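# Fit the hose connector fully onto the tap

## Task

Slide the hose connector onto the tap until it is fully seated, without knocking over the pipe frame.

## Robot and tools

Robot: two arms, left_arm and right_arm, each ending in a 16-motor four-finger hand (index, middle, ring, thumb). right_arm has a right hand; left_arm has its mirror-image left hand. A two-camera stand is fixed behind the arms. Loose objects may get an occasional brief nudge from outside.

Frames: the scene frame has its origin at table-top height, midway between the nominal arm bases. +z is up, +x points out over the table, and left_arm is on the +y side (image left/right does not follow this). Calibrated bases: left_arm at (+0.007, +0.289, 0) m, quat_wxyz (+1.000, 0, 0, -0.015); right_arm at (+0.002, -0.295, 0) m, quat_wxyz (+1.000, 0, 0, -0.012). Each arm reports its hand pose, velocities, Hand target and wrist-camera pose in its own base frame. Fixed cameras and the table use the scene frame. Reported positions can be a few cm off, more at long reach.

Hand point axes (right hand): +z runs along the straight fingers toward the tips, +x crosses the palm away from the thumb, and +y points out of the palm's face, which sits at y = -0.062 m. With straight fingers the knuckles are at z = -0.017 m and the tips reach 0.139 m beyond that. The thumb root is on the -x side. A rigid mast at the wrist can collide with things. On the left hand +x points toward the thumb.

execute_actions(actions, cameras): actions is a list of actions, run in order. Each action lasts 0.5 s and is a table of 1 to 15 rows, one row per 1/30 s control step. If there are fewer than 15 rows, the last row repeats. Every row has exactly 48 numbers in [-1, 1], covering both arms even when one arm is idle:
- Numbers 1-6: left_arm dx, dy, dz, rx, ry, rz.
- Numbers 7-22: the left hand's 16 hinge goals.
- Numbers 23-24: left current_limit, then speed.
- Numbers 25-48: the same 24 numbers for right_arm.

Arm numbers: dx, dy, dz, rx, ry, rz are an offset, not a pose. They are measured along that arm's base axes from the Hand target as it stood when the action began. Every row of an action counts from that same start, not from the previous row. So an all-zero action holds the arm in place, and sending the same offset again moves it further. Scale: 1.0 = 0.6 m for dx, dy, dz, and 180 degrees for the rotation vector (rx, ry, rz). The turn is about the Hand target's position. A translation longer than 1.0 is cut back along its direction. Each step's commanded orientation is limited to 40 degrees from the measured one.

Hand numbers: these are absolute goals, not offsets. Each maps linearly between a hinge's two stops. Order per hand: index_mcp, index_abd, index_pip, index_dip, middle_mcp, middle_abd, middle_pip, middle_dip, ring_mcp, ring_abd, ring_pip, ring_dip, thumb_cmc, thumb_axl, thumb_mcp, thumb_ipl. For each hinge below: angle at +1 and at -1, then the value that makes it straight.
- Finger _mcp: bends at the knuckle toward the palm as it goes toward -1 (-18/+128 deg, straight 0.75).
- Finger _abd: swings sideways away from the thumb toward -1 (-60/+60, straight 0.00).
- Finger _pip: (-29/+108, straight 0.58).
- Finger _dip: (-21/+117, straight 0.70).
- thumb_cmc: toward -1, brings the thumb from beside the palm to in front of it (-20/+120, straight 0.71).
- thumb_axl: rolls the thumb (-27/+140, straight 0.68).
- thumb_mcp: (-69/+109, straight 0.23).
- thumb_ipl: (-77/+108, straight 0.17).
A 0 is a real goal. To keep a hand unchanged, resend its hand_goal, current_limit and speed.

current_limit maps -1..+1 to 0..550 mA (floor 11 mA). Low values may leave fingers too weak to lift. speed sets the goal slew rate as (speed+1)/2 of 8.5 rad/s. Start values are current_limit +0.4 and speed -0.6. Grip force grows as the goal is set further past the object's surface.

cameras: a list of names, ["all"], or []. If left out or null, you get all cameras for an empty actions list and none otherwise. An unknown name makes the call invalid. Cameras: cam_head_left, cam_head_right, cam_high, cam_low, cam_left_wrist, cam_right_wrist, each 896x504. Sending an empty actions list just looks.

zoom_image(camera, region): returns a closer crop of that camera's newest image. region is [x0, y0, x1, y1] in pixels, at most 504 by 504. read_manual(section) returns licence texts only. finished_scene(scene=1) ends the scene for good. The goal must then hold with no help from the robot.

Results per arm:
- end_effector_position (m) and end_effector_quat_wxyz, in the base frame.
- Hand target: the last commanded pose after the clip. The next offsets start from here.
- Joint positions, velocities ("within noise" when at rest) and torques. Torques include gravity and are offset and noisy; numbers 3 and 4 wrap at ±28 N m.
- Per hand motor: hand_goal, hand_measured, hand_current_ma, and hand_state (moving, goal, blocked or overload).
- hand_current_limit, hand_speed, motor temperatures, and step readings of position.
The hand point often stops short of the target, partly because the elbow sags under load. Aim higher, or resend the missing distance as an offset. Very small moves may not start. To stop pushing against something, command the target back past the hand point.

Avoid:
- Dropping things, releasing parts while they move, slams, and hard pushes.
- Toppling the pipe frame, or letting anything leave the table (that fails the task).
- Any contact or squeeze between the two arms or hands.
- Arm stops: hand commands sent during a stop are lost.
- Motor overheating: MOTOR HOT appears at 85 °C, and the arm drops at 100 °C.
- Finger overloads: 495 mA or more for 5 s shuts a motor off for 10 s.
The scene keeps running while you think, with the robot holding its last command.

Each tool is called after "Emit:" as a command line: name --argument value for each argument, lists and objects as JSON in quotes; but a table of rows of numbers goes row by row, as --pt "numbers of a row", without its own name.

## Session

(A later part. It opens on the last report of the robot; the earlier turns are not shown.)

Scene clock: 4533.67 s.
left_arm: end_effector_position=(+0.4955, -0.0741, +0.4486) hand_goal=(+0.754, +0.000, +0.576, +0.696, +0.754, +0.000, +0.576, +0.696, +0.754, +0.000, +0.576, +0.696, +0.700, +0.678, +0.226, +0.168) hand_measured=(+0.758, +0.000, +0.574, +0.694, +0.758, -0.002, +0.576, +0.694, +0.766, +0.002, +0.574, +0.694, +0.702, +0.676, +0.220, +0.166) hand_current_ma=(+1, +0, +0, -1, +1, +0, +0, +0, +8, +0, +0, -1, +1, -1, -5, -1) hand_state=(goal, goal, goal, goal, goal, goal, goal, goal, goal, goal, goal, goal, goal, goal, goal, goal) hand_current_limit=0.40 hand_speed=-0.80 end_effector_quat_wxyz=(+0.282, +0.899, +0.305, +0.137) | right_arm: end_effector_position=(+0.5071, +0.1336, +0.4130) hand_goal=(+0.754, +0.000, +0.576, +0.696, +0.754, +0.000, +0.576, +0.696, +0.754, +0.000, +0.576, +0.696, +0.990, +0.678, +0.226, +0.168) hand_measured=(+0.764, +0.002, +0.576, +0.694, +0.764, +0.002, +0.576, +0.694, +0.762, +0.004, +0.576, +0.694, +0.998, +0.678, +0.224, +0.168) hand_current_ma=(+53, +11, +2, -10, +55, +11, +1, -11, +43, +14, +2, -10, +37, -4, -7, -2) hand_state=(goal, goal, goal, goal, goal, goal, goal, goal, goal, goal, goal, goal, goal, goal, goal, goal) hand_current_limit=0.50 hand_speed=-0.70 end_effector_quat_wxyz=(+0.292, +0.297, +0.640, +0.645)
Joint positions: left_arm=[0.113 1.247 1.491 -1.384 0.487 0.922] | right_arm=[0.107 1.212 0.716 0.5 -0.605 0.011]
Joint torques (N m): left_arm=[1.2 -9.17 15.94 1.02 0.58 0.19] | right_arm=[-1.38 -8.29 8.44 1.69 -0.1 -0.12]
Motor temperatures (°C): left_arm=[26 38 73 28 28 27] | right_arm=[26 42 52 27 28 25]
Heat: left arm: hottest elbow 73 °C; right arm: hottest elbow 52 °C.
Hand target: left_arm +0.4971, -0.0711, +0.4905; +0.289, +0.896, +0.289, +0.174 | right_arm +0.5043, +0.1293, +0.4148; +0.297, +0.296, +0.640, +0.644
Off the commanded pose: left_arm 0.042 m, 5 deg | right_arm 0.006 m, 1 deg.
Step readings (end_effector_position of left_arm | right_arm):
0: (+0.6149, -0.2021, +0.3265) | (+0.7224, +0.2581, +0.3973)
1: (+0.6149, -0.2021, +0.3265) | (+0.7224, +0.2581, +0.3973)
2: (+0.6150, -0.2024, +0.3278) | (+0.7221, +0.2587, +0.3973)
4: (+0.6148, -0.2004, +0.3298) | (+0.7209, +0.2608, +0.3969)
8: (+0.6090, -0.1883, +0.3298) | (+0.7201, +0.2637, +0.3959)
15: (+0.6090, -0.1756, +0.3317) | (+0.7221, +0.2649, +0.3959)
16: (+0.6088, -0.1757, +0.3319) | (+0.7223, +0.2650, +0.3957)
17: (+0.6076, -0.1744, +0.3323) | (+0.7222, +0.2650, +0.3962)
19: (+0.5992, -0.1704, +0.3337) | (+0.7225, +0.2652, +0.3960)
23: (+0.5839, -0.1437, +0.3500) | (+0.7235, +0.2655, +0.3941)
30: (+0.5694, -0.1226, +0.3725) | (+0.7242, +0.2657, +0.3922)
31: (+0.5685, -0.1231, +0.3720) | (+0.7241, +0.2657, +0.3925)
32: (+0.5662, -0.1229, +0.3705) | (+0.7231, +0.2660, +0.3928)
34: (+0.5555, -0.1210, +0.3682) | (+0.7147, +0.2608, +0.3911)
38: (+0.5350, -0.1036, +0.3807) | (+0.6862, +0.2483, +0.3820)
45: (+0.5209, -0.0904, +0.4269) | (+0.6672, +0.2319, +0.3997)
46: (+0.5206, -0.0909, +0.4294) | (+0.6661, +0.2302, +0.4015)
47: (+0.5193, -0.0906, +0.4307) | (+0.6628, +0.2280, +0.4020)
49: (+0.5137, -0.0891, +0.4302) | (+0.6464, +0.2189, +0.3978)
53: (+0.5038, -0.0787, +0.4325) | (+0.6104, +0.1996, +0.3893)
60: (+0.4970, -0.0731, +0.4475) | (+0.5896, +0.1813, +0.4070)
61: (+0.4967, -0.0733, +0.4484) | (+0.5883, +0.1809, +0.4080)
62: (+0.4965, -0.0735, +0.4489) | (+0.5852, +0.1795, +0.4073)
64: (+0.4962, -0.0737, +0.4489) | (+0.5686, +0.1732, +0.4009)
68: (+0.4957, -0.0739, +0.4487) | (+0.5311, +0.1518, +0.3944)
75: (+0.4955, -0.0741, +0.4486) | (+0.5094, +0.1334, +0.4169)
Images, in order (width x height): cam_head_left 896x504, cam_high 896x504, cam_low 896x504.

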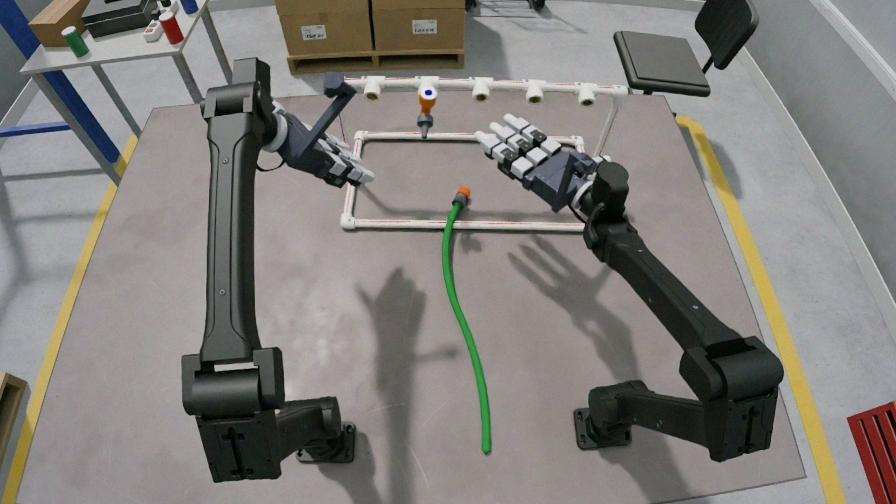

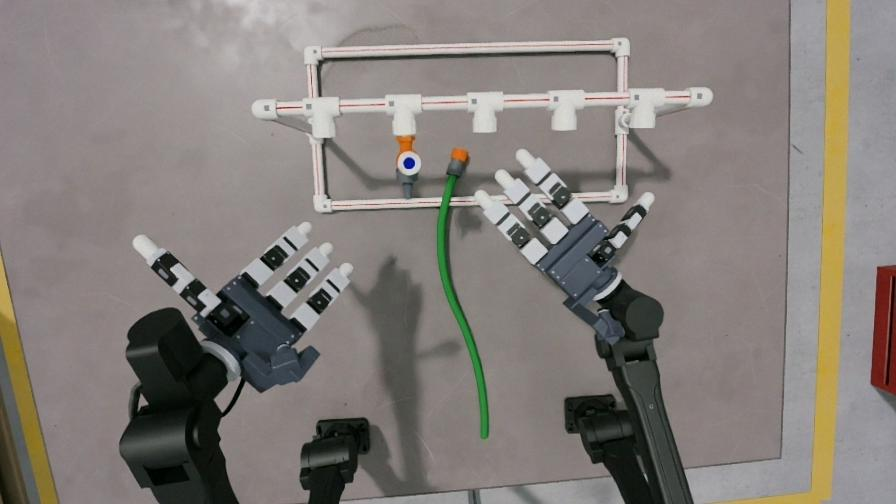

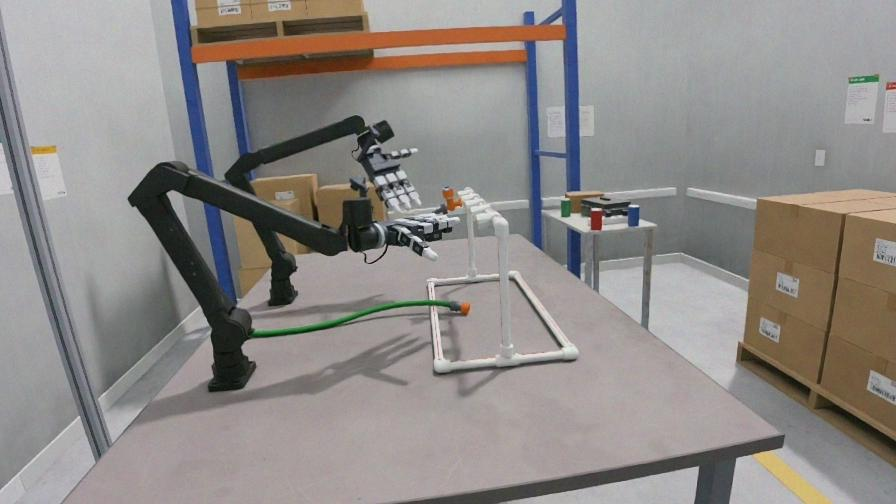

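Emit:
execute_actions --actions '[[[0.03,-0.04,-0.01,0.017,0.041,0.039,0.754,0.2,0.576,0.696,0.754,-0.2,0.576,0.696,0.754,-0.35,0.576,0.696,0.7,0.678,0.226,0.168,0.4,-0.8,-0.09,-0.09,0,0,0,0,0.754,0,0.576,0.696,0.754,0,0.576,0.696,0.754,0,0.576,0.696,0.8,0.678,0.226,0.168,0.4,-0.7]],[[0.055,-0.08,-0.04,0.017,0.041,0.039,0.754,0.2,0.576,0.696,0.754,-0.2,0.576,0.696,0.754,-0.35,0.576,0.696,0.7,0.678,0.226,0.168,0.4,-0.8,-0.08,-0.08,0,0,0,0,0.754,0,0.576,0.696,0.754,0,0.576,0.696,0.754,0,0.576,0.696,0.8,0.678,0.226,0.168,0.4,-0.7]],[[0.06,-0.09,-0.07,0.017,0.041,0.039,0.754,0.2,0.576,0.696,0.754,-0.2,0.576,0.696,0.754,-0.35,0.576,0.696,0.7,0.678,0.226,0.168,0.4,-0.8,0,0,0,0,0,0,0.754,0,0.576,0.696,0.754,0,0.576,0.696,0.754,0,0.576,0.696,0.8,0.678,0.226,0.168,0.4,-0.7]],[[0.06,-0.09,-0.07,0.017,0.041,0.039,0.754,0.2,0.576,0.696,0.754,-0.2,0.576,0.696,0.754,-0.35,0.576,0.696,0.7,0.678,0.226,0.168,0.4,-0.8,0,0,0,0,0,0,0.754,0,0.576,0.696,0.754,0,0.576,0.696,0.754,0,0.576,0.696,0.8,0.678,0.226,0.168,0.4,-0.7]],[[0.06,-0.085,-0.07,0.017,0.041,0.039,0.754,0.2,0.576,0.696,0.754,-0.2,0.576,0.696,0.754,-0.35,0.576,0.696,0.7,0.678,0.226,0.168,0.4,-0.8,0,0,0,0,0,0,0.754,0,0.576,0.696,0.754,0,0.576,0.696,0.754,0,0.576,0.696,0.8,0.678,0.226,0.168,0.4,-0.7]]]' --cameras '["cam_high","cam_low","cam_left_wrist","cam_head_left"]'

Scene clock: 4577.93 s.
left_arm: end_effector_position=(+0.6462, -0.3000, +0.2931) hand_goal=(+0.754, +0.200, +0.576, +0.696, +0.754, -0.200, +0.576, +0.696, +0.754, -0.350, +0.576, +0.696, +0.700, +0.678, +0.226, +0.168) hand_measured=(+0.756, +0.198, +0.576, +0.694, +0.756, -0.198, +0.576, +0.694, +0.756, -0.346, +0.576, +0.694, +0.702, +0.676, +0.220, +0.166) hand_current_ma=(+0, +0, +0, -1, +0, +0, +0, +0, +0, +1, +0, -1, +1, -1, -5, -1) hand_state=(goal, goal, goal, goal, goal, goal, goal, goal, goal, goal, goal, goal, goal, goal, goal, goal) hand_current_limit=0.40 hand_speed=-0.80 end_effector_quat_wxyz=(+0.040, +0.815, +0.578, +0.025) | right_arm: end_effector_position=(+0.4047, +0.0302, +0.4150) hand_goal=(+0.754, +0.000, +0.576, +0.696, +0.754, +0.000, +0.576, +0.696, +0.754, +0.000, +0.576, +0.696, +0.800, +0.678, +0.226, +0.168) hand_measured=(+0.764, +0.002, +0.576, +0.694, +0.764, +0.002, +0.576, +0.694, +0.762, +0.002, +0.576, +0.694, +0.818, +0.678, +0.224, +0.168) hand_current_ma=(+53, +7, +2, -10, +55, +7, +1, -11, +43, +9, +2, -10, +95, -4, -6, -2) hand_state=(goal, goal, goal, goal, goal, goal, goal, goal, goal, goal, goal, goal, goal, goal, goal, goal) hand_current_limit=0.40 hand_speed=-0.70 end_effector_quat_wxyz=(+0.295, +0.293, +0.641, +0.645)
Joint positions: left_arm=[-0.485 1.979 2.192 -1.69 -0.009 -0.147] | right_arm=[-0.247 0.894 0.518 0.389 -0.959 0.011]
Joint torques (N m): left_arm=[0.56 -17.96 15.01 0.44 -0.13 -0.18] | right_arm=[-1.44 -4.25 8.72 1.24 -0.11 -0.08]
Motor temperatures (°C): left_arm=[26 36 76 27 29 27] | right_arm=[26 40 49 27 27 25]
Heat: left arm: hottest elbow 76 °C; right arm: hottest elbow 49 °C.
Hand target: left_arm +0.6561, -0.3020, +0.3346; +0.002, +0.807, +0.591, +0.000 | right_arm +0.4023, +0.0272, +0.4147; +0.297, +0.297, +0.640, +0.644
Off the commanded pose: left_arm 0.042 m, 6 deg | right_arm 0.004 m, 0 deg.
joint sent to its limit (left arm) — joint 4 (wrist pitch), lower limit. The joint targets are off in position and orientation.
Step readings (end_effector_position of left_arm | right_arm):
0: (+0.4955, -0.0741, +0.4486) | (+0.5071, +0.1336, +0.4130)
1: (+0.4955, -0.0739, +0.4485) | (+0.5068, +0.1337, +0.4128)
2: (+0.4961, -0.0721, +0.4466) | (+0.5046, +0.1319, +0.4117)
4: (+0.4985, -0.0711, +0.4443) | (+0.4930, +0.1260, +0.4076)
8: (+0.5029, -0.0876, +0.4504) | (+0.4667, +0.0958, +0.4054)
15: (+0.5061, -0.0964, +0.4521) | (+0.4526, +0.0789, +0.4195)
16: (+0.5069, -0.0955, +0.4512) | (+0.4523, +0.0792, +0.4190)
17: (+0.5092, -0.0943, +0.4487) | (+0.4499, +0.0783, +0.4173)
19: (+0.5167, -0.0973, +0.4449) | (+0.4393, +0.0730, +0.4126)
23: (+0.5305, -0.1340, +0.4350) | (+0.4161, +0.0450, +0.4094)
30: (+0.5401, -0.1500, +0.4121) | (+0.4043, +0.0312, +0.4171)
31: (+0.5407, -0.1489, +0.4115) | (+0.4044, +0.0311, +0.4166)
32: (+0.5427, -0.1464, +0.4113) | (+0.4044, +0.0312, +0.4161)
34: (+0.5504, -0.1480, +0.4131) | (+0.4045, +0.0309, +0.4156)
38: (+0.5652, -0.1828, +0.4065) | (+0.4047, +0.0304, +0.4152)
45: (+0.5740, -0.2055, +0.3684) | (+0.4047, +0.0302, +0.4150)
46: (+0.5748, -0.2046, +0.3662) | (+0.4047, +0.0302, +0.4150)
47: (+0.5767, -0.2032, +0.3649) | (+0.4047, +0.0302, +0.4150)
49: (+0.5865, -0.2041, +0.3678) | (+0.4047, +0.0302, +0.4150)
53: (+0.6050, -0.2321, +0.3653) | (+0.4047, +0.0302, +0.4150)
60: (+0.6084, -0.2569, +0.3284) | (+0.4047, +0.0302, +0.4150)
61: (+0.6092, -0.2564, +0.3265) | (+0.4047, +0.0302, +0.4150)
62: (+0.6114, -0.2561, +0.3256) | (+0.4047, +0.0302, +0.4150)
64: (+0.6209, -0.2577, +0.3265) | (+0.4047, +0.0302, +0.4150)
68: (+0.6411, -0.2742, +0.3188) | (+0.4047, +0.0302, +0.4150)
75: (+0.6440, -0.2982, +0.2891) | (+0.4047, +0.0302, +0.4150)
camera_calibration:
cam_left_wrist: T_world_to_cam=[[-0.840174, -0.541638, -0.0271058, 0.352949], [-0.429509, 0.634062, 0.64303, 0.23549], [-0.331103, 0.5519, -0.765361, 0.732237], [0, 0, 0, 1]] pos_world=[0.640129, -0.362266, 0.418566]
Images, in order (width x height): cam_head_left 896x504, cam_high 896x504, cam_low 896x504, cam_left_wrist 896x504.

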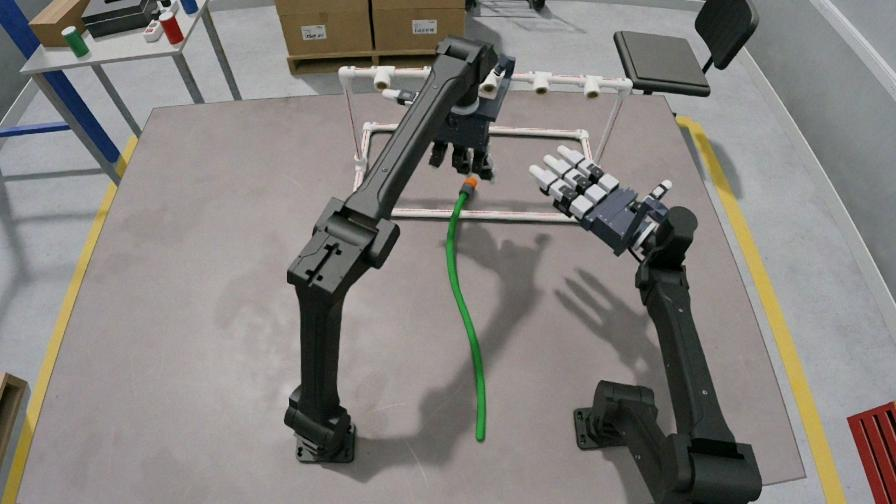

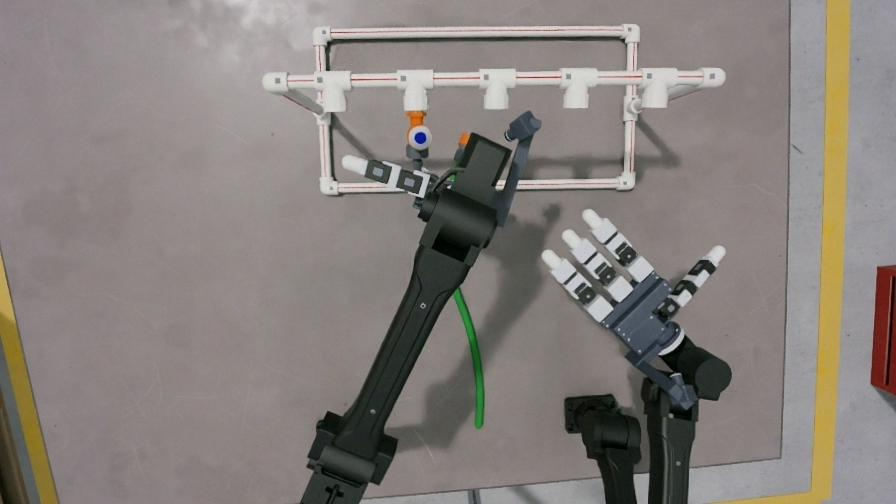

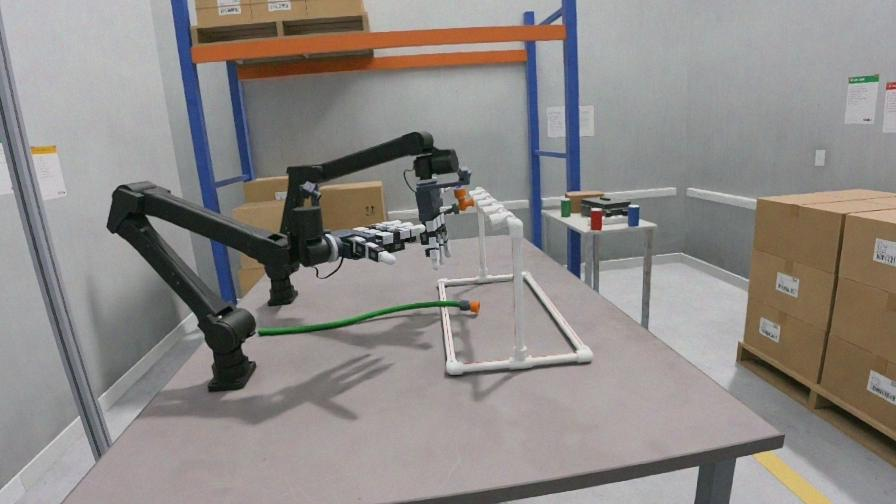

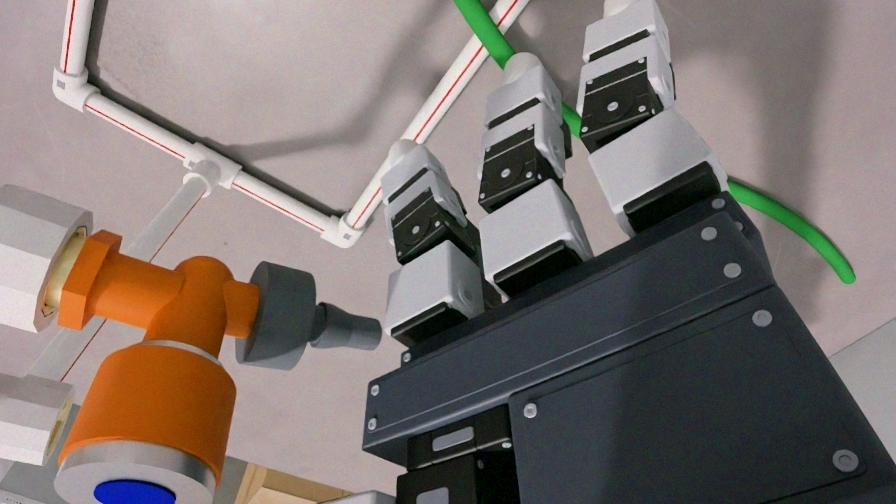

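Emit:
execute_actions --actions '[[[-0.04,0.01,0.1,0,0,0,0.754,0.2,0.576,0.696,0.754,-0.2,0.576,0.696,0.754,-0.35,0.576,0.696,0.9,0.678,0.226,0.168,0.4,-0.8,0,0,0,0,0,0,0.754,0,0.576,0.696,0.754,0,0.576,0.696,0.754,0,0.576,0.696,0.8,0.678,0.226,0.168,0.4,-0.7]],[[-0.09,0.045,0,0,0,0.05,0.754,0.2,0.576,0.696,0.754,-0.2,0.576,0.696,0.754,-0.35,0.576,0.696,0.99,0.678,0.226,0.168,0.4,-0.8,0,0,0,0,0,0,0.754,0,0.576,0.696,0.754,0,0.576,0.696,0.754,0,0.576,0.696,0.8,0.678,0.226,0.168,0.4,-0.7]],[[-0.08,0.04,-0.03,0,0,0.05,0.754,0.2,0.576,0.696,0.754,-0.2,0.576,0.696,0.754,-0.35,0.576,0.696,0.99,0.678,0.226,0.168,0.4,-0.8,0,0,0,0,0,0,0.754,0,0.576,0.696,0.754,0,0.576,0.696,0.754,0,0.576,0.696,0.8,0.678,0.226,0.168,0.4,-0.7]],[[0,0,-0.12,0,0,0,0.754,0.2,0.576,0.696,0.754,-0.2,0.576,0.696,0.754,-0.35,0.576,0.696,0.99,0.678,0.226,0.168,0.4,-0.8,0,0,0,0,0,0,0.754,0,0.576,0.696,0.754,0,0.576,0.696,0.754,0,0.576,0.696,0.8,0.678,0.226,0.168,0.4,-0.7]]]' --cameras '["cam_high","cam_low","cam_left_wrist","cam_head_left","cam_head_right"]'

Scene clock: 4666.17 s.
left_arm: end_effector_position=(+0.5341, -0.2467, +0.2998) hand_goal=(+0.754, +0.200, +0.576, +0.696, +0.754, -0.200, +0.576, +0.696, +0.754, -0.350, +0.576, +0.696, +0.990, +0.678, +0.226, +0.168) hand_measured=(+0.754, +0.198, +0.576, +0.694, +0.754, -0.198, +0.576, +0.694, +0.754, -0.346, +0.576, +0.694, +0.990, +0.676, +0.220, +0.166) hand_current_ma=(+0, +0, +0, -1, +0, +0, +0, +0, +0, +1, +0, -1, +0, -1, -5, -1) hand_state=(goal, goal, goal, goal, goal, goal, goal, goal, goal, goal, goal, goal, goal, goal, goal, goal) hand_current_limit=0.40 hand_speed=-0.80 end_effector_quat_wxyz=(+0.006, +0.710, +0.704, +0.004) | right_arm: end_effector_position=(+0.4047, +0.0302, +0.4150) hand_goal=(+0.754, +0.000, +0.576, +0.696, +0.754, +0.000, +0.576, +0.696, +0.754, +0.000, +0.576, +0.696, +0.800, +0.678, +0.226, +0.168) hand_measured=(+0.764, +0.002, +0.576, +0.694, +0.764, +0.002, +0.576, +0.694, +0.762, +0.002, +0.576, +0.694, +0.818, +0.678, +0.224, +0.168) hand_current_ma=(+53, +7, +2, -10, +55, +7, +1, -11, +43, +9, +2, -10, +95, -4, -6, -2) hand_state=(goal, goal, goal, goal, goal, goal, goal, goal, goal, goal, goal, goal, goal, goal, goal, goal) hand_current_limit=0.40 hand_speed=-0.70 end_effector_quat_wxyz=(+0.295, +0.293, +0.641, +0.645)
Joint positions: left_arm=[-0.54 1.709 1.84 -1.689 -0.004 -0.531] | right_arm=[-0.247 0.894 0.518 0.389 -0.959 0.011]
Joint torques (N m): left_arm=[0.56 -14.15 8.77 0.21 -0.02 -0.18] | right_arm=[-1.44 -4.25 8.7 1.22 -0.11 -0.08]
Motor temperatures (°C): left_arm=[26 37 75 27 28 27] | right_arm=[26 36 48 27 26 25]
Heat: left arm: hottest elbow 75 °C; right arm: hottest elbow 48 °C.
Hand target: left_arm +0.5302, -0.2451, +0.3045; +0.002, +0.705, +0.710, +0.000 | right_arm +0.4023, +0.0272, +0.4147; +0.297, +0.297, +0.640, +0.644
Off the commanded pose: left_arm 0.006 m, 1 deg | right_arm 0.004 m, 0 deg.
joint sent to its limit (left arm) — joint 4 (wrist pitch), lower limit. The joint targets still meet the commanded pose.
Step readings (end_effector_position of left_arm | right_arm):
0: (+0.6462, -0.3000, +0.2931) | (+0.4047, +0.0302, +0.4150)
1: (+0.6462, -0.2999, +0.2931) | (+0.4047, +0.0302, +0.4150)
2: (+0.6460, -0.2998, +0.2939) | (+0.4047, +0.0302, +0.4150)
4: (+0.6451, -0.2992, +0.2984) | (+0.4047, +0.0302, +0.4150)
8: (+0.6395, -0.2958, +0.3230) | (+0.4047, +0.0302, +0.4150)
15: (+0.6274, -0.2888, +0.3675) | (+0.4047, +0.0302, +0.4150)
16: (+0.6271, -0.2883, +0.3691) | (+0.4047, +0.0302, +0.4150)
17: (+0.6263, -0.2876, +0.3712) | (+0.4047, +0.0302, +0.4150)
19: (+0.6215, -0.2839, +0.3707) | (+0.4047, +0.0302, +0.4150)
23: (+0.6036, -0.2759, +0.3722) | (+0.4047, +0.0302, +0.4150)
30: (+0.5862, -0.2718, +0.3926) | (+0.4047, +0.0302, +0.4150)
31: (+0.5851, -0.2710, +0.3936) | (+0.4047, +0.0302, +0.4150)
32: (+0.5826, -0.2689, +0.3926) | (+0.4047, +0.0302, +0.4150)
34: (+0.5715, -0.2621, +0.3834) | (+0.4047, +0.0302, +0.4150)
38: (+0.5529, -0.2518, +0.3688) | (+0.4047, +0.0302, +0.4150)
45: (+0.5406, -0.2486, +0.3676) | (+0.4047, +0.0302, +0.4150)
46: (+0.5401, -0.2480, +0.3679) | (+0.4047, +0.0302, +0.4150)
47: (+0.5390, -0.2476, +0.3662) | (+0.4047, +0.0302, +0.4150)
49: (+0.5356, -0.2464, +0.3570) | (+0.4047, +0.0302, +0.4150)
53: (+0.5316, -0.2449, +0.3282) | (+0.4047, +0.0302, +0.4150)
60: (+0.5341, -0.2467, +0.2998) | (+0.4047, +0.0302, +0.4150)
camera_calibration:
cam_left_wrist: T_world_to_cam=[[-0.620545, -0.783887, 0.0211207, 0.0962963], [-0.55726, 0.459771, 0.691428, 0.15999], [-0.551712, 0.417292, -0.722137, 0.742392], [0, 0, 0, 1]] pos_world=[0.558499, -0.307868, 0.423453]
Images, in order (width x height): cam_head_left 896x504, cam_head_right 896x504, cam_high 896x504, cam_low 896x504, cam_left_wrist 896x504.

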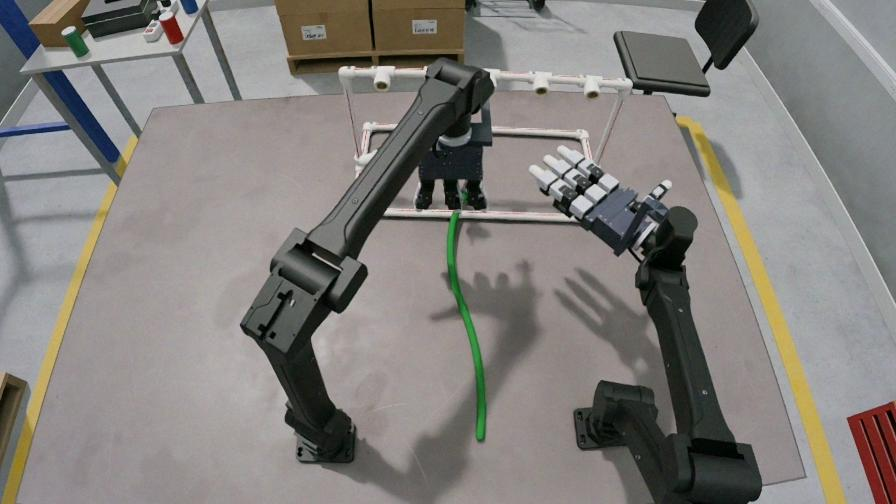

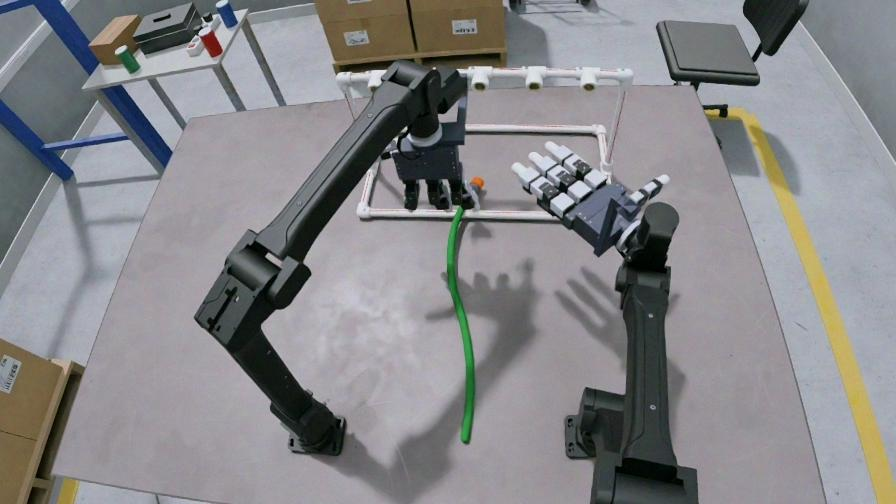

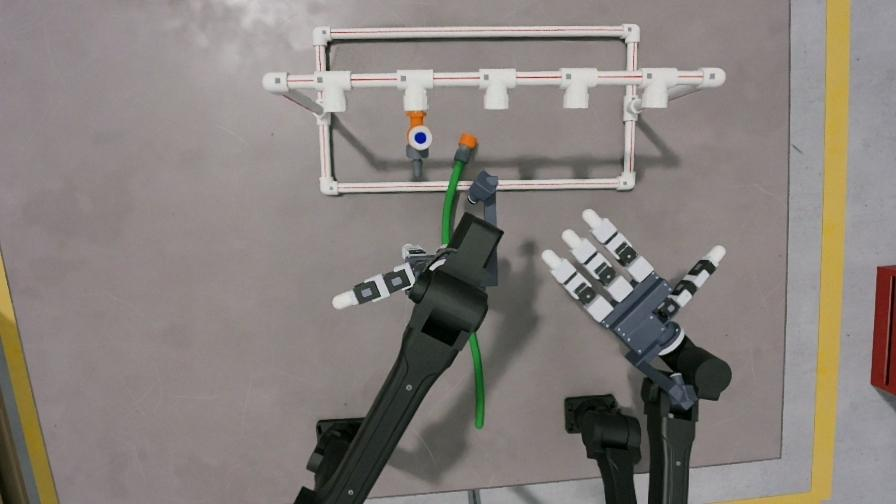

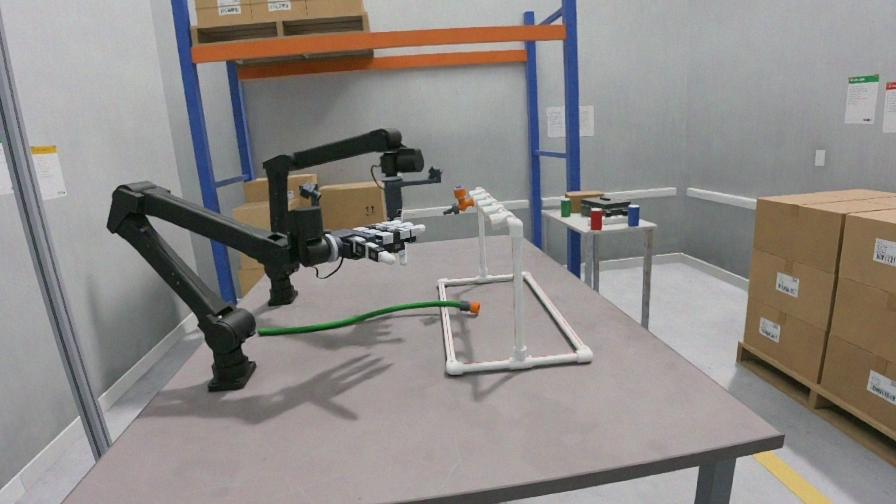

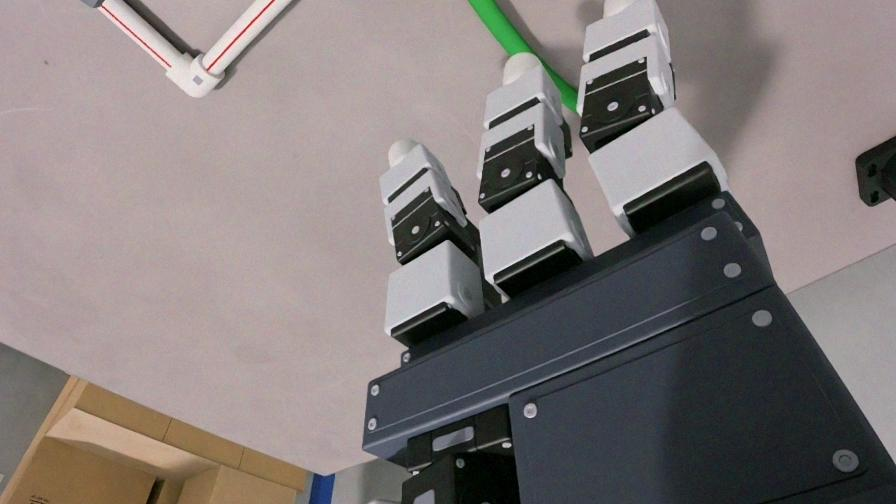

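Emit:
execute_actions --actions '[[[0,-0.006,-0.115,0,0,0,0.754,0.2,0.576,0.696,0.754,-0.2,0.576,0.696,0.754,-0.35,0.576,0.696,0.99,0.678,0.226,0.168,0.4,-0.8,0,0,0,0,0,0,0.754,0,0.576,0.696,0.754,0,0.576,0.696,0.754,0,0.576,0.696,0.8,0.678,0.226,0.168,0.4,-0.7]],[[0,0,-0.1,0,0,0,0.754,0.2,0.576,0.696,0.754,-0.2,0.576,0.696,0.754,-0.35,0.576,0.696,0.99,0.678,0.226,0.168,0.4,-0.8,0,0,0,0,0,0,0.754,0,0.576,0.696,0.754,0,0.576,0.696,0.754,0,0.576,0.696,0.8,0.678,0.226,0.168,0.4,-0.7]]]' --cameras '["cam_low","cam_left_wrist","cam_head_left","cam_head_right"]'

Scene clock: 4684.80 s.
left_arm: end_effector_position=(+0.5318, -0.2455, +0.1716) hand_goal=(+0.754, +0.200, +0.576, +0.696, +0.754, -0.200, +0.576, +0.696, +0.754, -0.350, +0.576, +0.696, +0.990, +0.678, +0.226, +0.168) hand_measured=(+0.754, +0.198, +0.576, +0.694, +0.754, -0.198, +0.576, +0.694, +0.754, -0.346, +0.576, +0.694, +0.990, +0.676, +0.220, +0.166) hand_current_ma=(+0, +0, +0, -1, +0, +0, +0, +0, +0, +1, +0, -1, +0, -1, -5, -1) hand_state=(goal, goal, goal, goal, goal, goal, goal, goal, goal, goal, goal, goal, goal, goal, goal, goal) hand_current_limit=0.40 hand_speed=-0.80 end_effector_quat_wxyz=(-0.006, +0.708, +0.706, -0.001) | right_arm: end_effector_position=(+0.4047, +0.0302, +0.4150) hand_goal=(+0.754, +0.000, +0.576, +0.696, +0.754, +0.000, +0.576, +0.696, +0.754, +0.000, +0.576, +0.696, +0.800, +0.678, +0.226, +0.168) hand_measured=(+0.764, +0.002, +0.576, +0.694, +0.764, +0.002, +0.576, +0.694, +0.762, +0.002, +0.576, +0.694, +0.818, +0.678, +0.224, +0.168) hand_current_ma=(+53, +7, +2, -10, +55, +7, +1, -11, +43, +9, +2, -10, +95, -4, -6, -2) hand_state=(goal, goal, goal, goal, goal, goal, goal, goal, goal, goal, goal, goal, goal, goal, goal, goal) hand_current_limit=0.40 hand_speed=-0.70 end_effector_quat_wxyz=(+0.295, +0.293, +0.641, +0.645)
Joint positions: left_arm=[-0.54 1.731 1.537 -1.389 -0.001 -0.537] | right_arm=[-0.247 0.894 0.518 0.389 -0.959 0.011]
Joint torques (N m): left_arm=[-0.09 -15.27 8.55 0.65 -0.05 -0.18] | right_arm=[-1.44 -4.25 8.7 1.22 -0.1 -0.08]
Motor temperatures (°C): left_arm=[26 38 70 27 28 27] | right_arm=[26 36 48 27 26 25]
Heat: left arm: hottest elbow 70 °C; right arm: hottest elbow 48 °C.
Hand target: left_arm +0.5302, -0.2486, +0.1754; +0.002, +0.705, +0.710, +0.000 | right_arm +0.4023, +0.0272, +0.4147; +0.297, +0.297, +0.640, +0.644
Off the commanded pose: left_arm 0.005 m, 1 deg | right_arm 0.004 m, 0 deg.
Step readings (end_effector_position of left_arm | right_arm):
0: (+0.5341, -0.2467, +0.2998) | (+0.4047, +0.0302, +0.4150)
1: (+0.5340, -0.2466, +0.2993) | (+0.4047, +0.0302, +0.4150)
2: (+0.5340, -0.2467, +0.2967) | (+0.4047, +0.0302, +0.4150)
4: (+0.5329, -0.2463, +0.2845) | (+0.4047, +0.0302, +0.4150)
8: (+0.5283, -0.2435, +0.2480) | (+0.4047, +0.0302, +0.4150)
15: (+0.5315, -0.2454, +0.2289) | (+0.4047, +0.0302, +0.4150)
16: (+0.5319, -0.2456, +0.2290) | (+0.4047, +0.0302, +0.4150)
17: (+0.5329, -0.2462, +0.2272) | (+0.4047, +0.0302, +0.4150)
19: (+0.5343, -0.2470, +0.2173) | (+0.4047, +0.0302, +0.4150)
23: (+0.5292, -0.2440, +0.1868) | (+0.4047, +0.0302, +0.4150)
30: (+0.5310, -0.2450, +0.1714) | (+0.4047, +0.0302, +0.4150)
camera_calibration:
cam_left_wrist: T_world_to_cam=[[-0.615164, -0.787926, 0.0273205, 0.0935084], [-0.543868, 0.449196, 0.708823, 0.23403], [-0.570772, 0.421184, -0.704857, 0.656299], [0, 0, 0, 1]] pos_world=[0.559402, -0.30787, 0.294157]
Images, in order (width x height): cam_head_left 896x504, cam_head_right 896x504, cam_low 896x504, cam_left_wrist 896x504.

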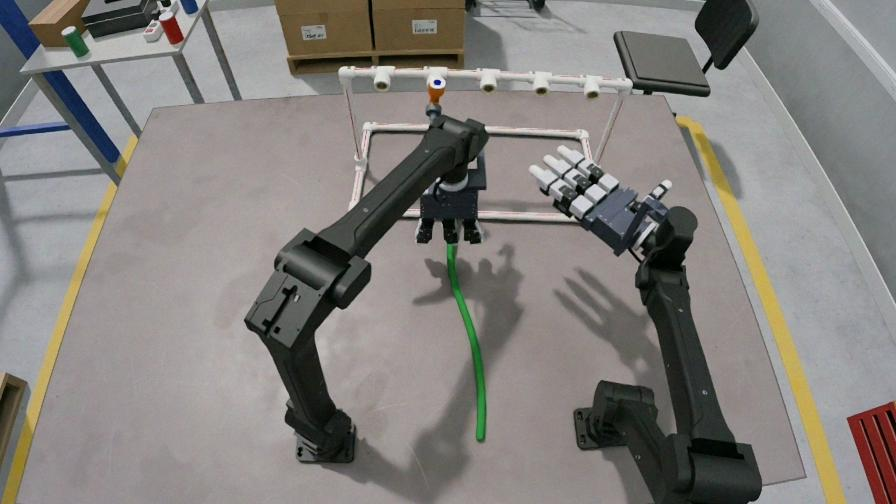

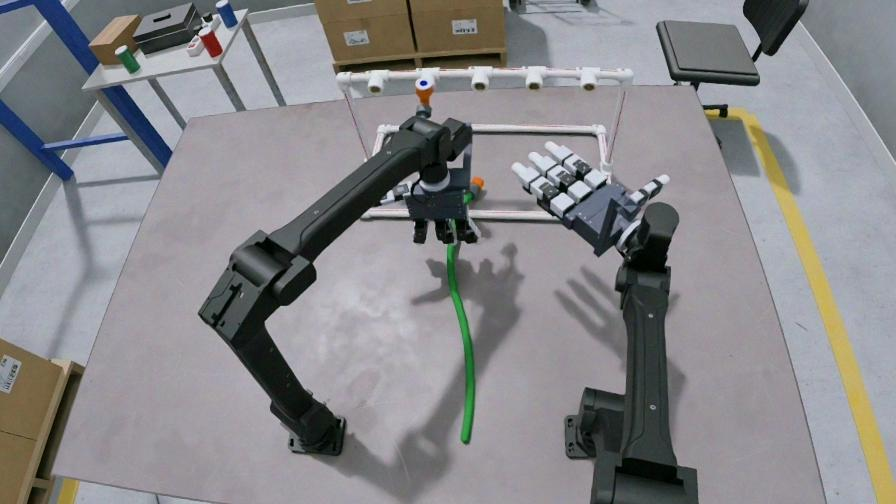

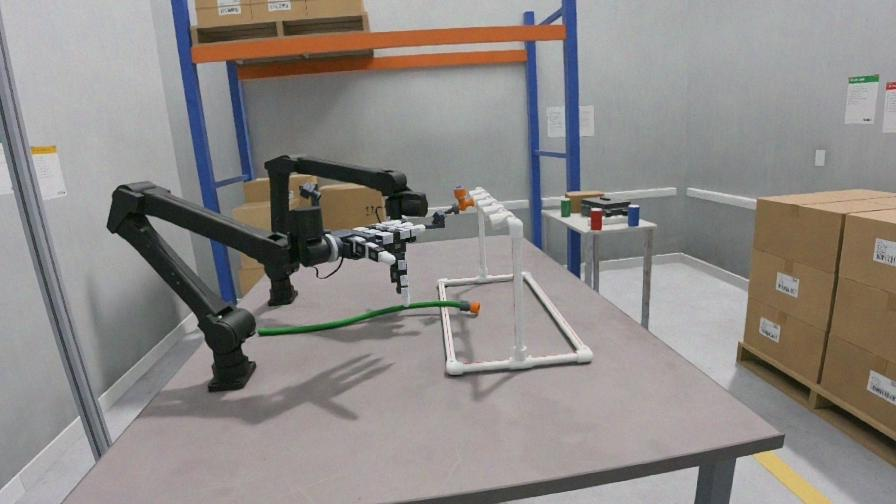

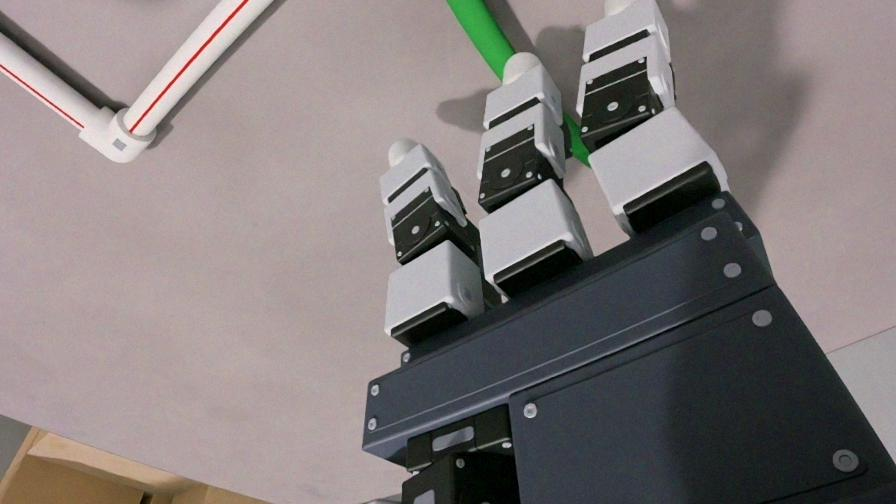

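Emit:
execute_actions --actions '[[[0,0,0.09,0,0,0,0.754,0.2,0.576,0.696,0.754,-0.2,0.576,0.696,0.754,-0.35,0.576,0.696,0.99,0.678,0.226,0.168,0.4,-0.8,0,0,0,0,0,0,0.754,0,0.576,0.696,0.754,0,0.576,0.696,0.754,0,0.576,0.696,0.8,0.678,0.226,0.168,0.4,-0.7]],[[0,-0.052,-0.02,0,0,0,0.754,0.2,0.576,0.696,0.754,-0.2,0.576,0.696,0.754,-0.35,0.576,0.696,0.99,0.678,0.226,0.168,0.4,-0.8,0,0,0,0,0,0,0.754,0,0.576,0.696,0.754,0,0.576,0.696,0.754,0,0.576,0.696,0.8,0.678,0.226,0.168,0.4,-0.7]],[[0,0,-0.09,0,0,0,0.754,0.2,0.576,0.696,0.754,-0.2,0.576,0.696,0.754,-0.35,0.576,0.696,0.99,0.678,0.226,0.168,0.4,-0.8,0,0,0,0,0,0,0.754,0,0.576,0.696,0.754,0,0.576,0.696,0.754,0,0.576,0.696,0.8,0.678,0.226,0.168,0.4,-0.7]]]' --cameras '["cam_low","cam_left_wrist","cam_head_left"]'

Emit:
zoom_image --camera "cam_head_left" --region '[390, 150, 530, 290]'

Scene clock: 4704.37 s.
left_arm: end_effector_position=(+0.5296, -0.2815, +0.1647) hand_goal=(+0.754, +0.200, +0.576, +0.696, +0.754, -0.200, +0.576, +0.696, +0.754, -0.350, +0.576, +0.696, +0.990, +0.678, +0.226, +0.168) hand_measured=(+0.754, +0.198, +0.576, +0.694, +0.754, -0.198, +0.576, +0.694, +0.754, -0.346, +0.576, +0.694, +0.990, +0.676, +0.220, +0.166) hand_current_ma=(+0, +0, +0, -1, +0, +0, +0, +0, +0, +1, +0, -1, +0, -1, -5, -1) hand_state=(goal, goal, goal, goal, goal, goal, goal, goal, goal, goal, goal, goal, goal, goal, goal, goal) hand_current_limit=0.40 hand_speed=-0.80 end_effector_quat_wxyz=(-0.001, +0.711, +0.703, -0.001) | right_arm: end_effector_position=(+0.4047, +0.0302, +0.4150) hand_goal=(+0.754, +0.000, +0.576, +0.696, +0.754, +0.000, +0.576, +0.696, +0.754, +0.000, +0.576, +0.696, +0.800, +0.678, +0.226, +0.168) hand_measured=(+0.764, +0.002, +0.576, +0.694, +0.764, +0.002, +0.576, +0.694, +0.762, +0.002, +0.576, +0.694, +0.818, +0.678, +0.224, +0.168) hand_current_ma=(+53, +7, +2, -10, +55, +7, +1, -11, +43, +9, +2, -10, +95, -4, -6, -2) hand_state=(goal, goal, goal, goal, goal, goal, goal, goal, goal, goal, goal, goal, goal, goal, goal, goal) hand_current_limit=0.40 hand_speed=-0.70 end_effector_quat_wxyz=(+0.295, +0.293, +0.641, +0.645)
Joint positions: left_arm=[-0.597 1.772 1.574 -1.374 0.002 -0.587] | right_arm=[-0.247 0.894 0.518 0.389 -0.959 0.011]
Joint torques (N m): left_arm=[0.5 -14.74 8.42 0.65 -0.18 -0.21] | right_arm=[-1.44 -4.25 8.7 1.22 -0.11 -0.08]
Motor temperatures (°C): left_arm=[26 38 67 27 28 27] | right_arm=[26 36 48 27 26 25]
Heat: left arm: hottest elbow 67 °C; right arm: hottest elbow 48 °C.
Hand target: left_arm +0.5301, -0.2798, +0.1635; +0.002, +0.705, +0.710, +0.000 | right_arm +0.4023, +0.0272, +0.4147; +0.297, +0.297, +0.640, +0.644
Off the commanded pose: left_arm 0.002 m, 1 deg | right_arm 0.004 m, 0 deg.
Step readings (end_effector_position of left_arm | right_arm):
0: (+0.5318, -0.2455, +0.1716) | (+0.4047, +0.0302, +0.4150)
1: (+0.5317, -0.2455, +0.1716) | (+0.4047, +0.0302, +0.4150)
2: (+0.5307, -0.2448, +0.1713) | (+0.4047, +0.0302, +0.4150)
4: (+0.5247, -0.2412, +0.1703) | (+0.4047, +0.0302, +0.4150)
8: (+0.5149, -0.2354, +0.1728) | (+0.4047, +0.0302, +0.4150)
15: (+0.5169, -0.2366, +0.1899) | (+0.4047, +0.0302, +0.4150)
16: (+0.5172, -0.2370, +0.1914) | (+0.4047, +0.0302, +0.4150)
17: (+0.5172, -0.2386, +0.1927) | (+0.4047, +0.0302, +0.4150)
19: (+0.5173, -0.2420, +0.1948) | (+0.4047, +0.0302, +0.4150)
23: (+0.5147, -0.2575, +0.1966) | (+0.4047, +0.0302, +0.4150)
30: (+0.5110, -0.2692, +0.1905) | (+0.4047, +0.0302, +0.4150)
31: (+0.5112, -0.2693, +0.1897) | (+0.4047, +0.0302, +0.4150)
32: (+0.5128, -0.2703, +0.1893) | (+0.4047, +0.0302, +0.4150)
34: (+0.5206, -0.2755, +0.1892) | (+0.4047, +0.0302, +0.4150)
38: (+0.5300, -0.2819, +0.1826) | (+0.4047, +0.0302, +0.4150)
45: (+0.5290, -0.2811, +0.1653) | (+0.4047, +0.0302, +0.4150)
camera_calibration:
cam_left_wrist: T_world_to_cam=[[-0.62164, -0.782763, 0.0290794, 0.0686612], [-0.545081, 0.458947, 0.701609, 0.258505], [-0.562539, 0.420298, -0.711969, 0.661852], [0, 0, 0, 1]] pos_world=[0.555906, -0.343069, 0.287852]
Images, in order (width x height): cam_head_left 896x504, cam_low 896x504, cam_left_wrist 896x504.

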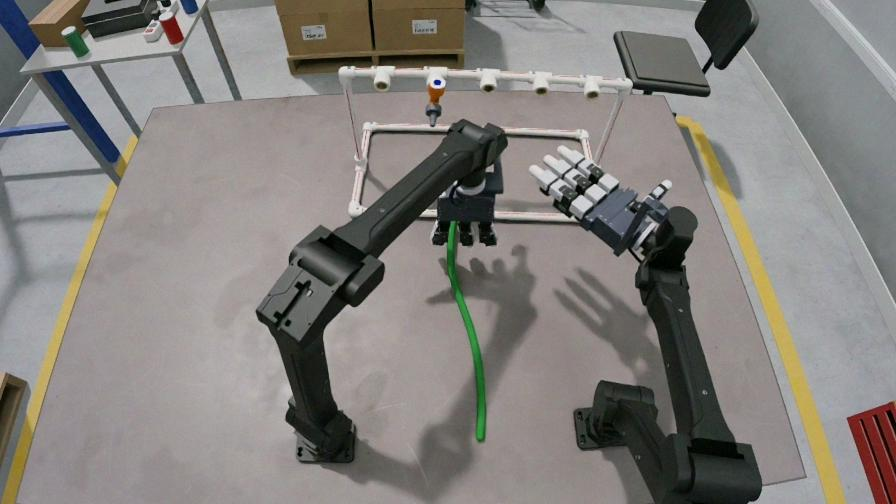

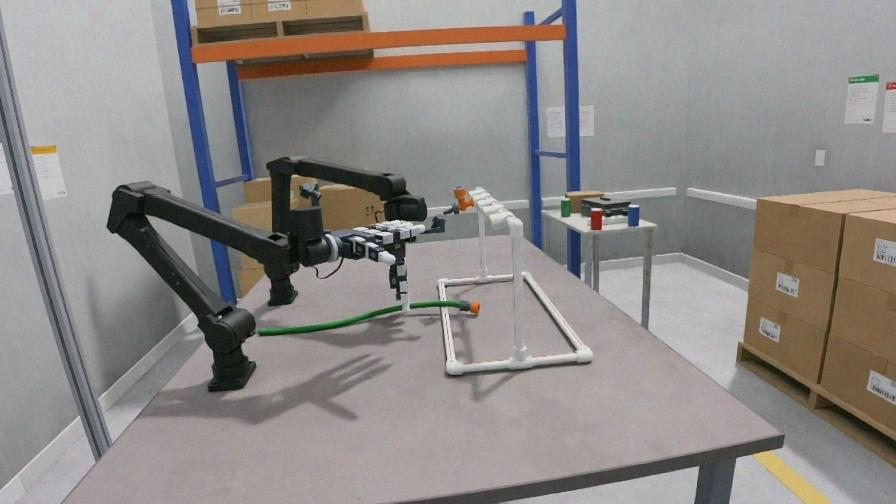

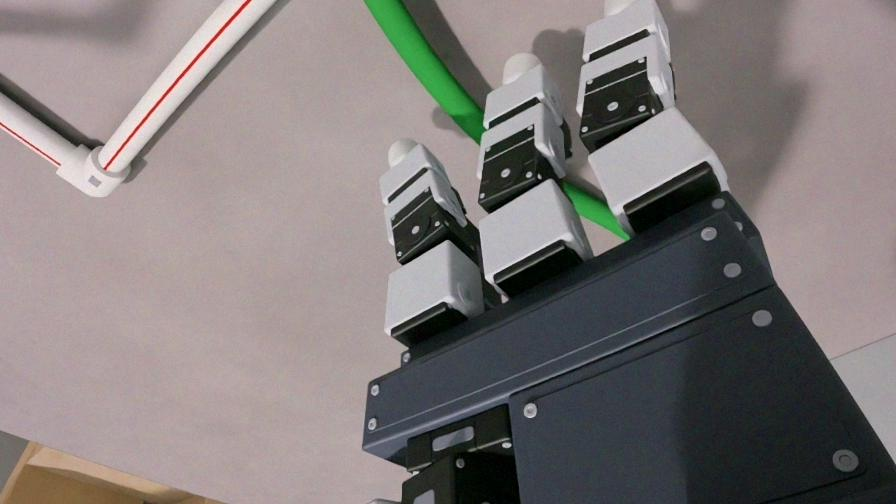

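Scaled by 3.600.

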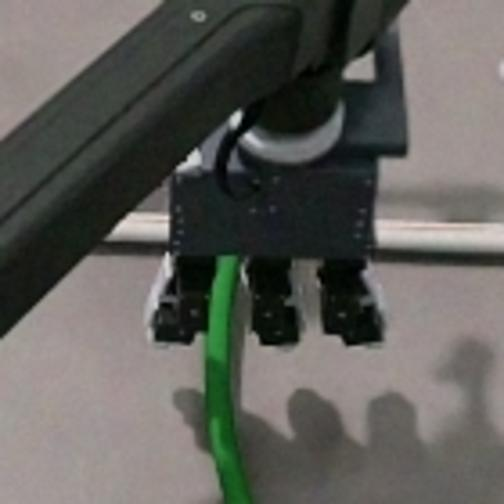

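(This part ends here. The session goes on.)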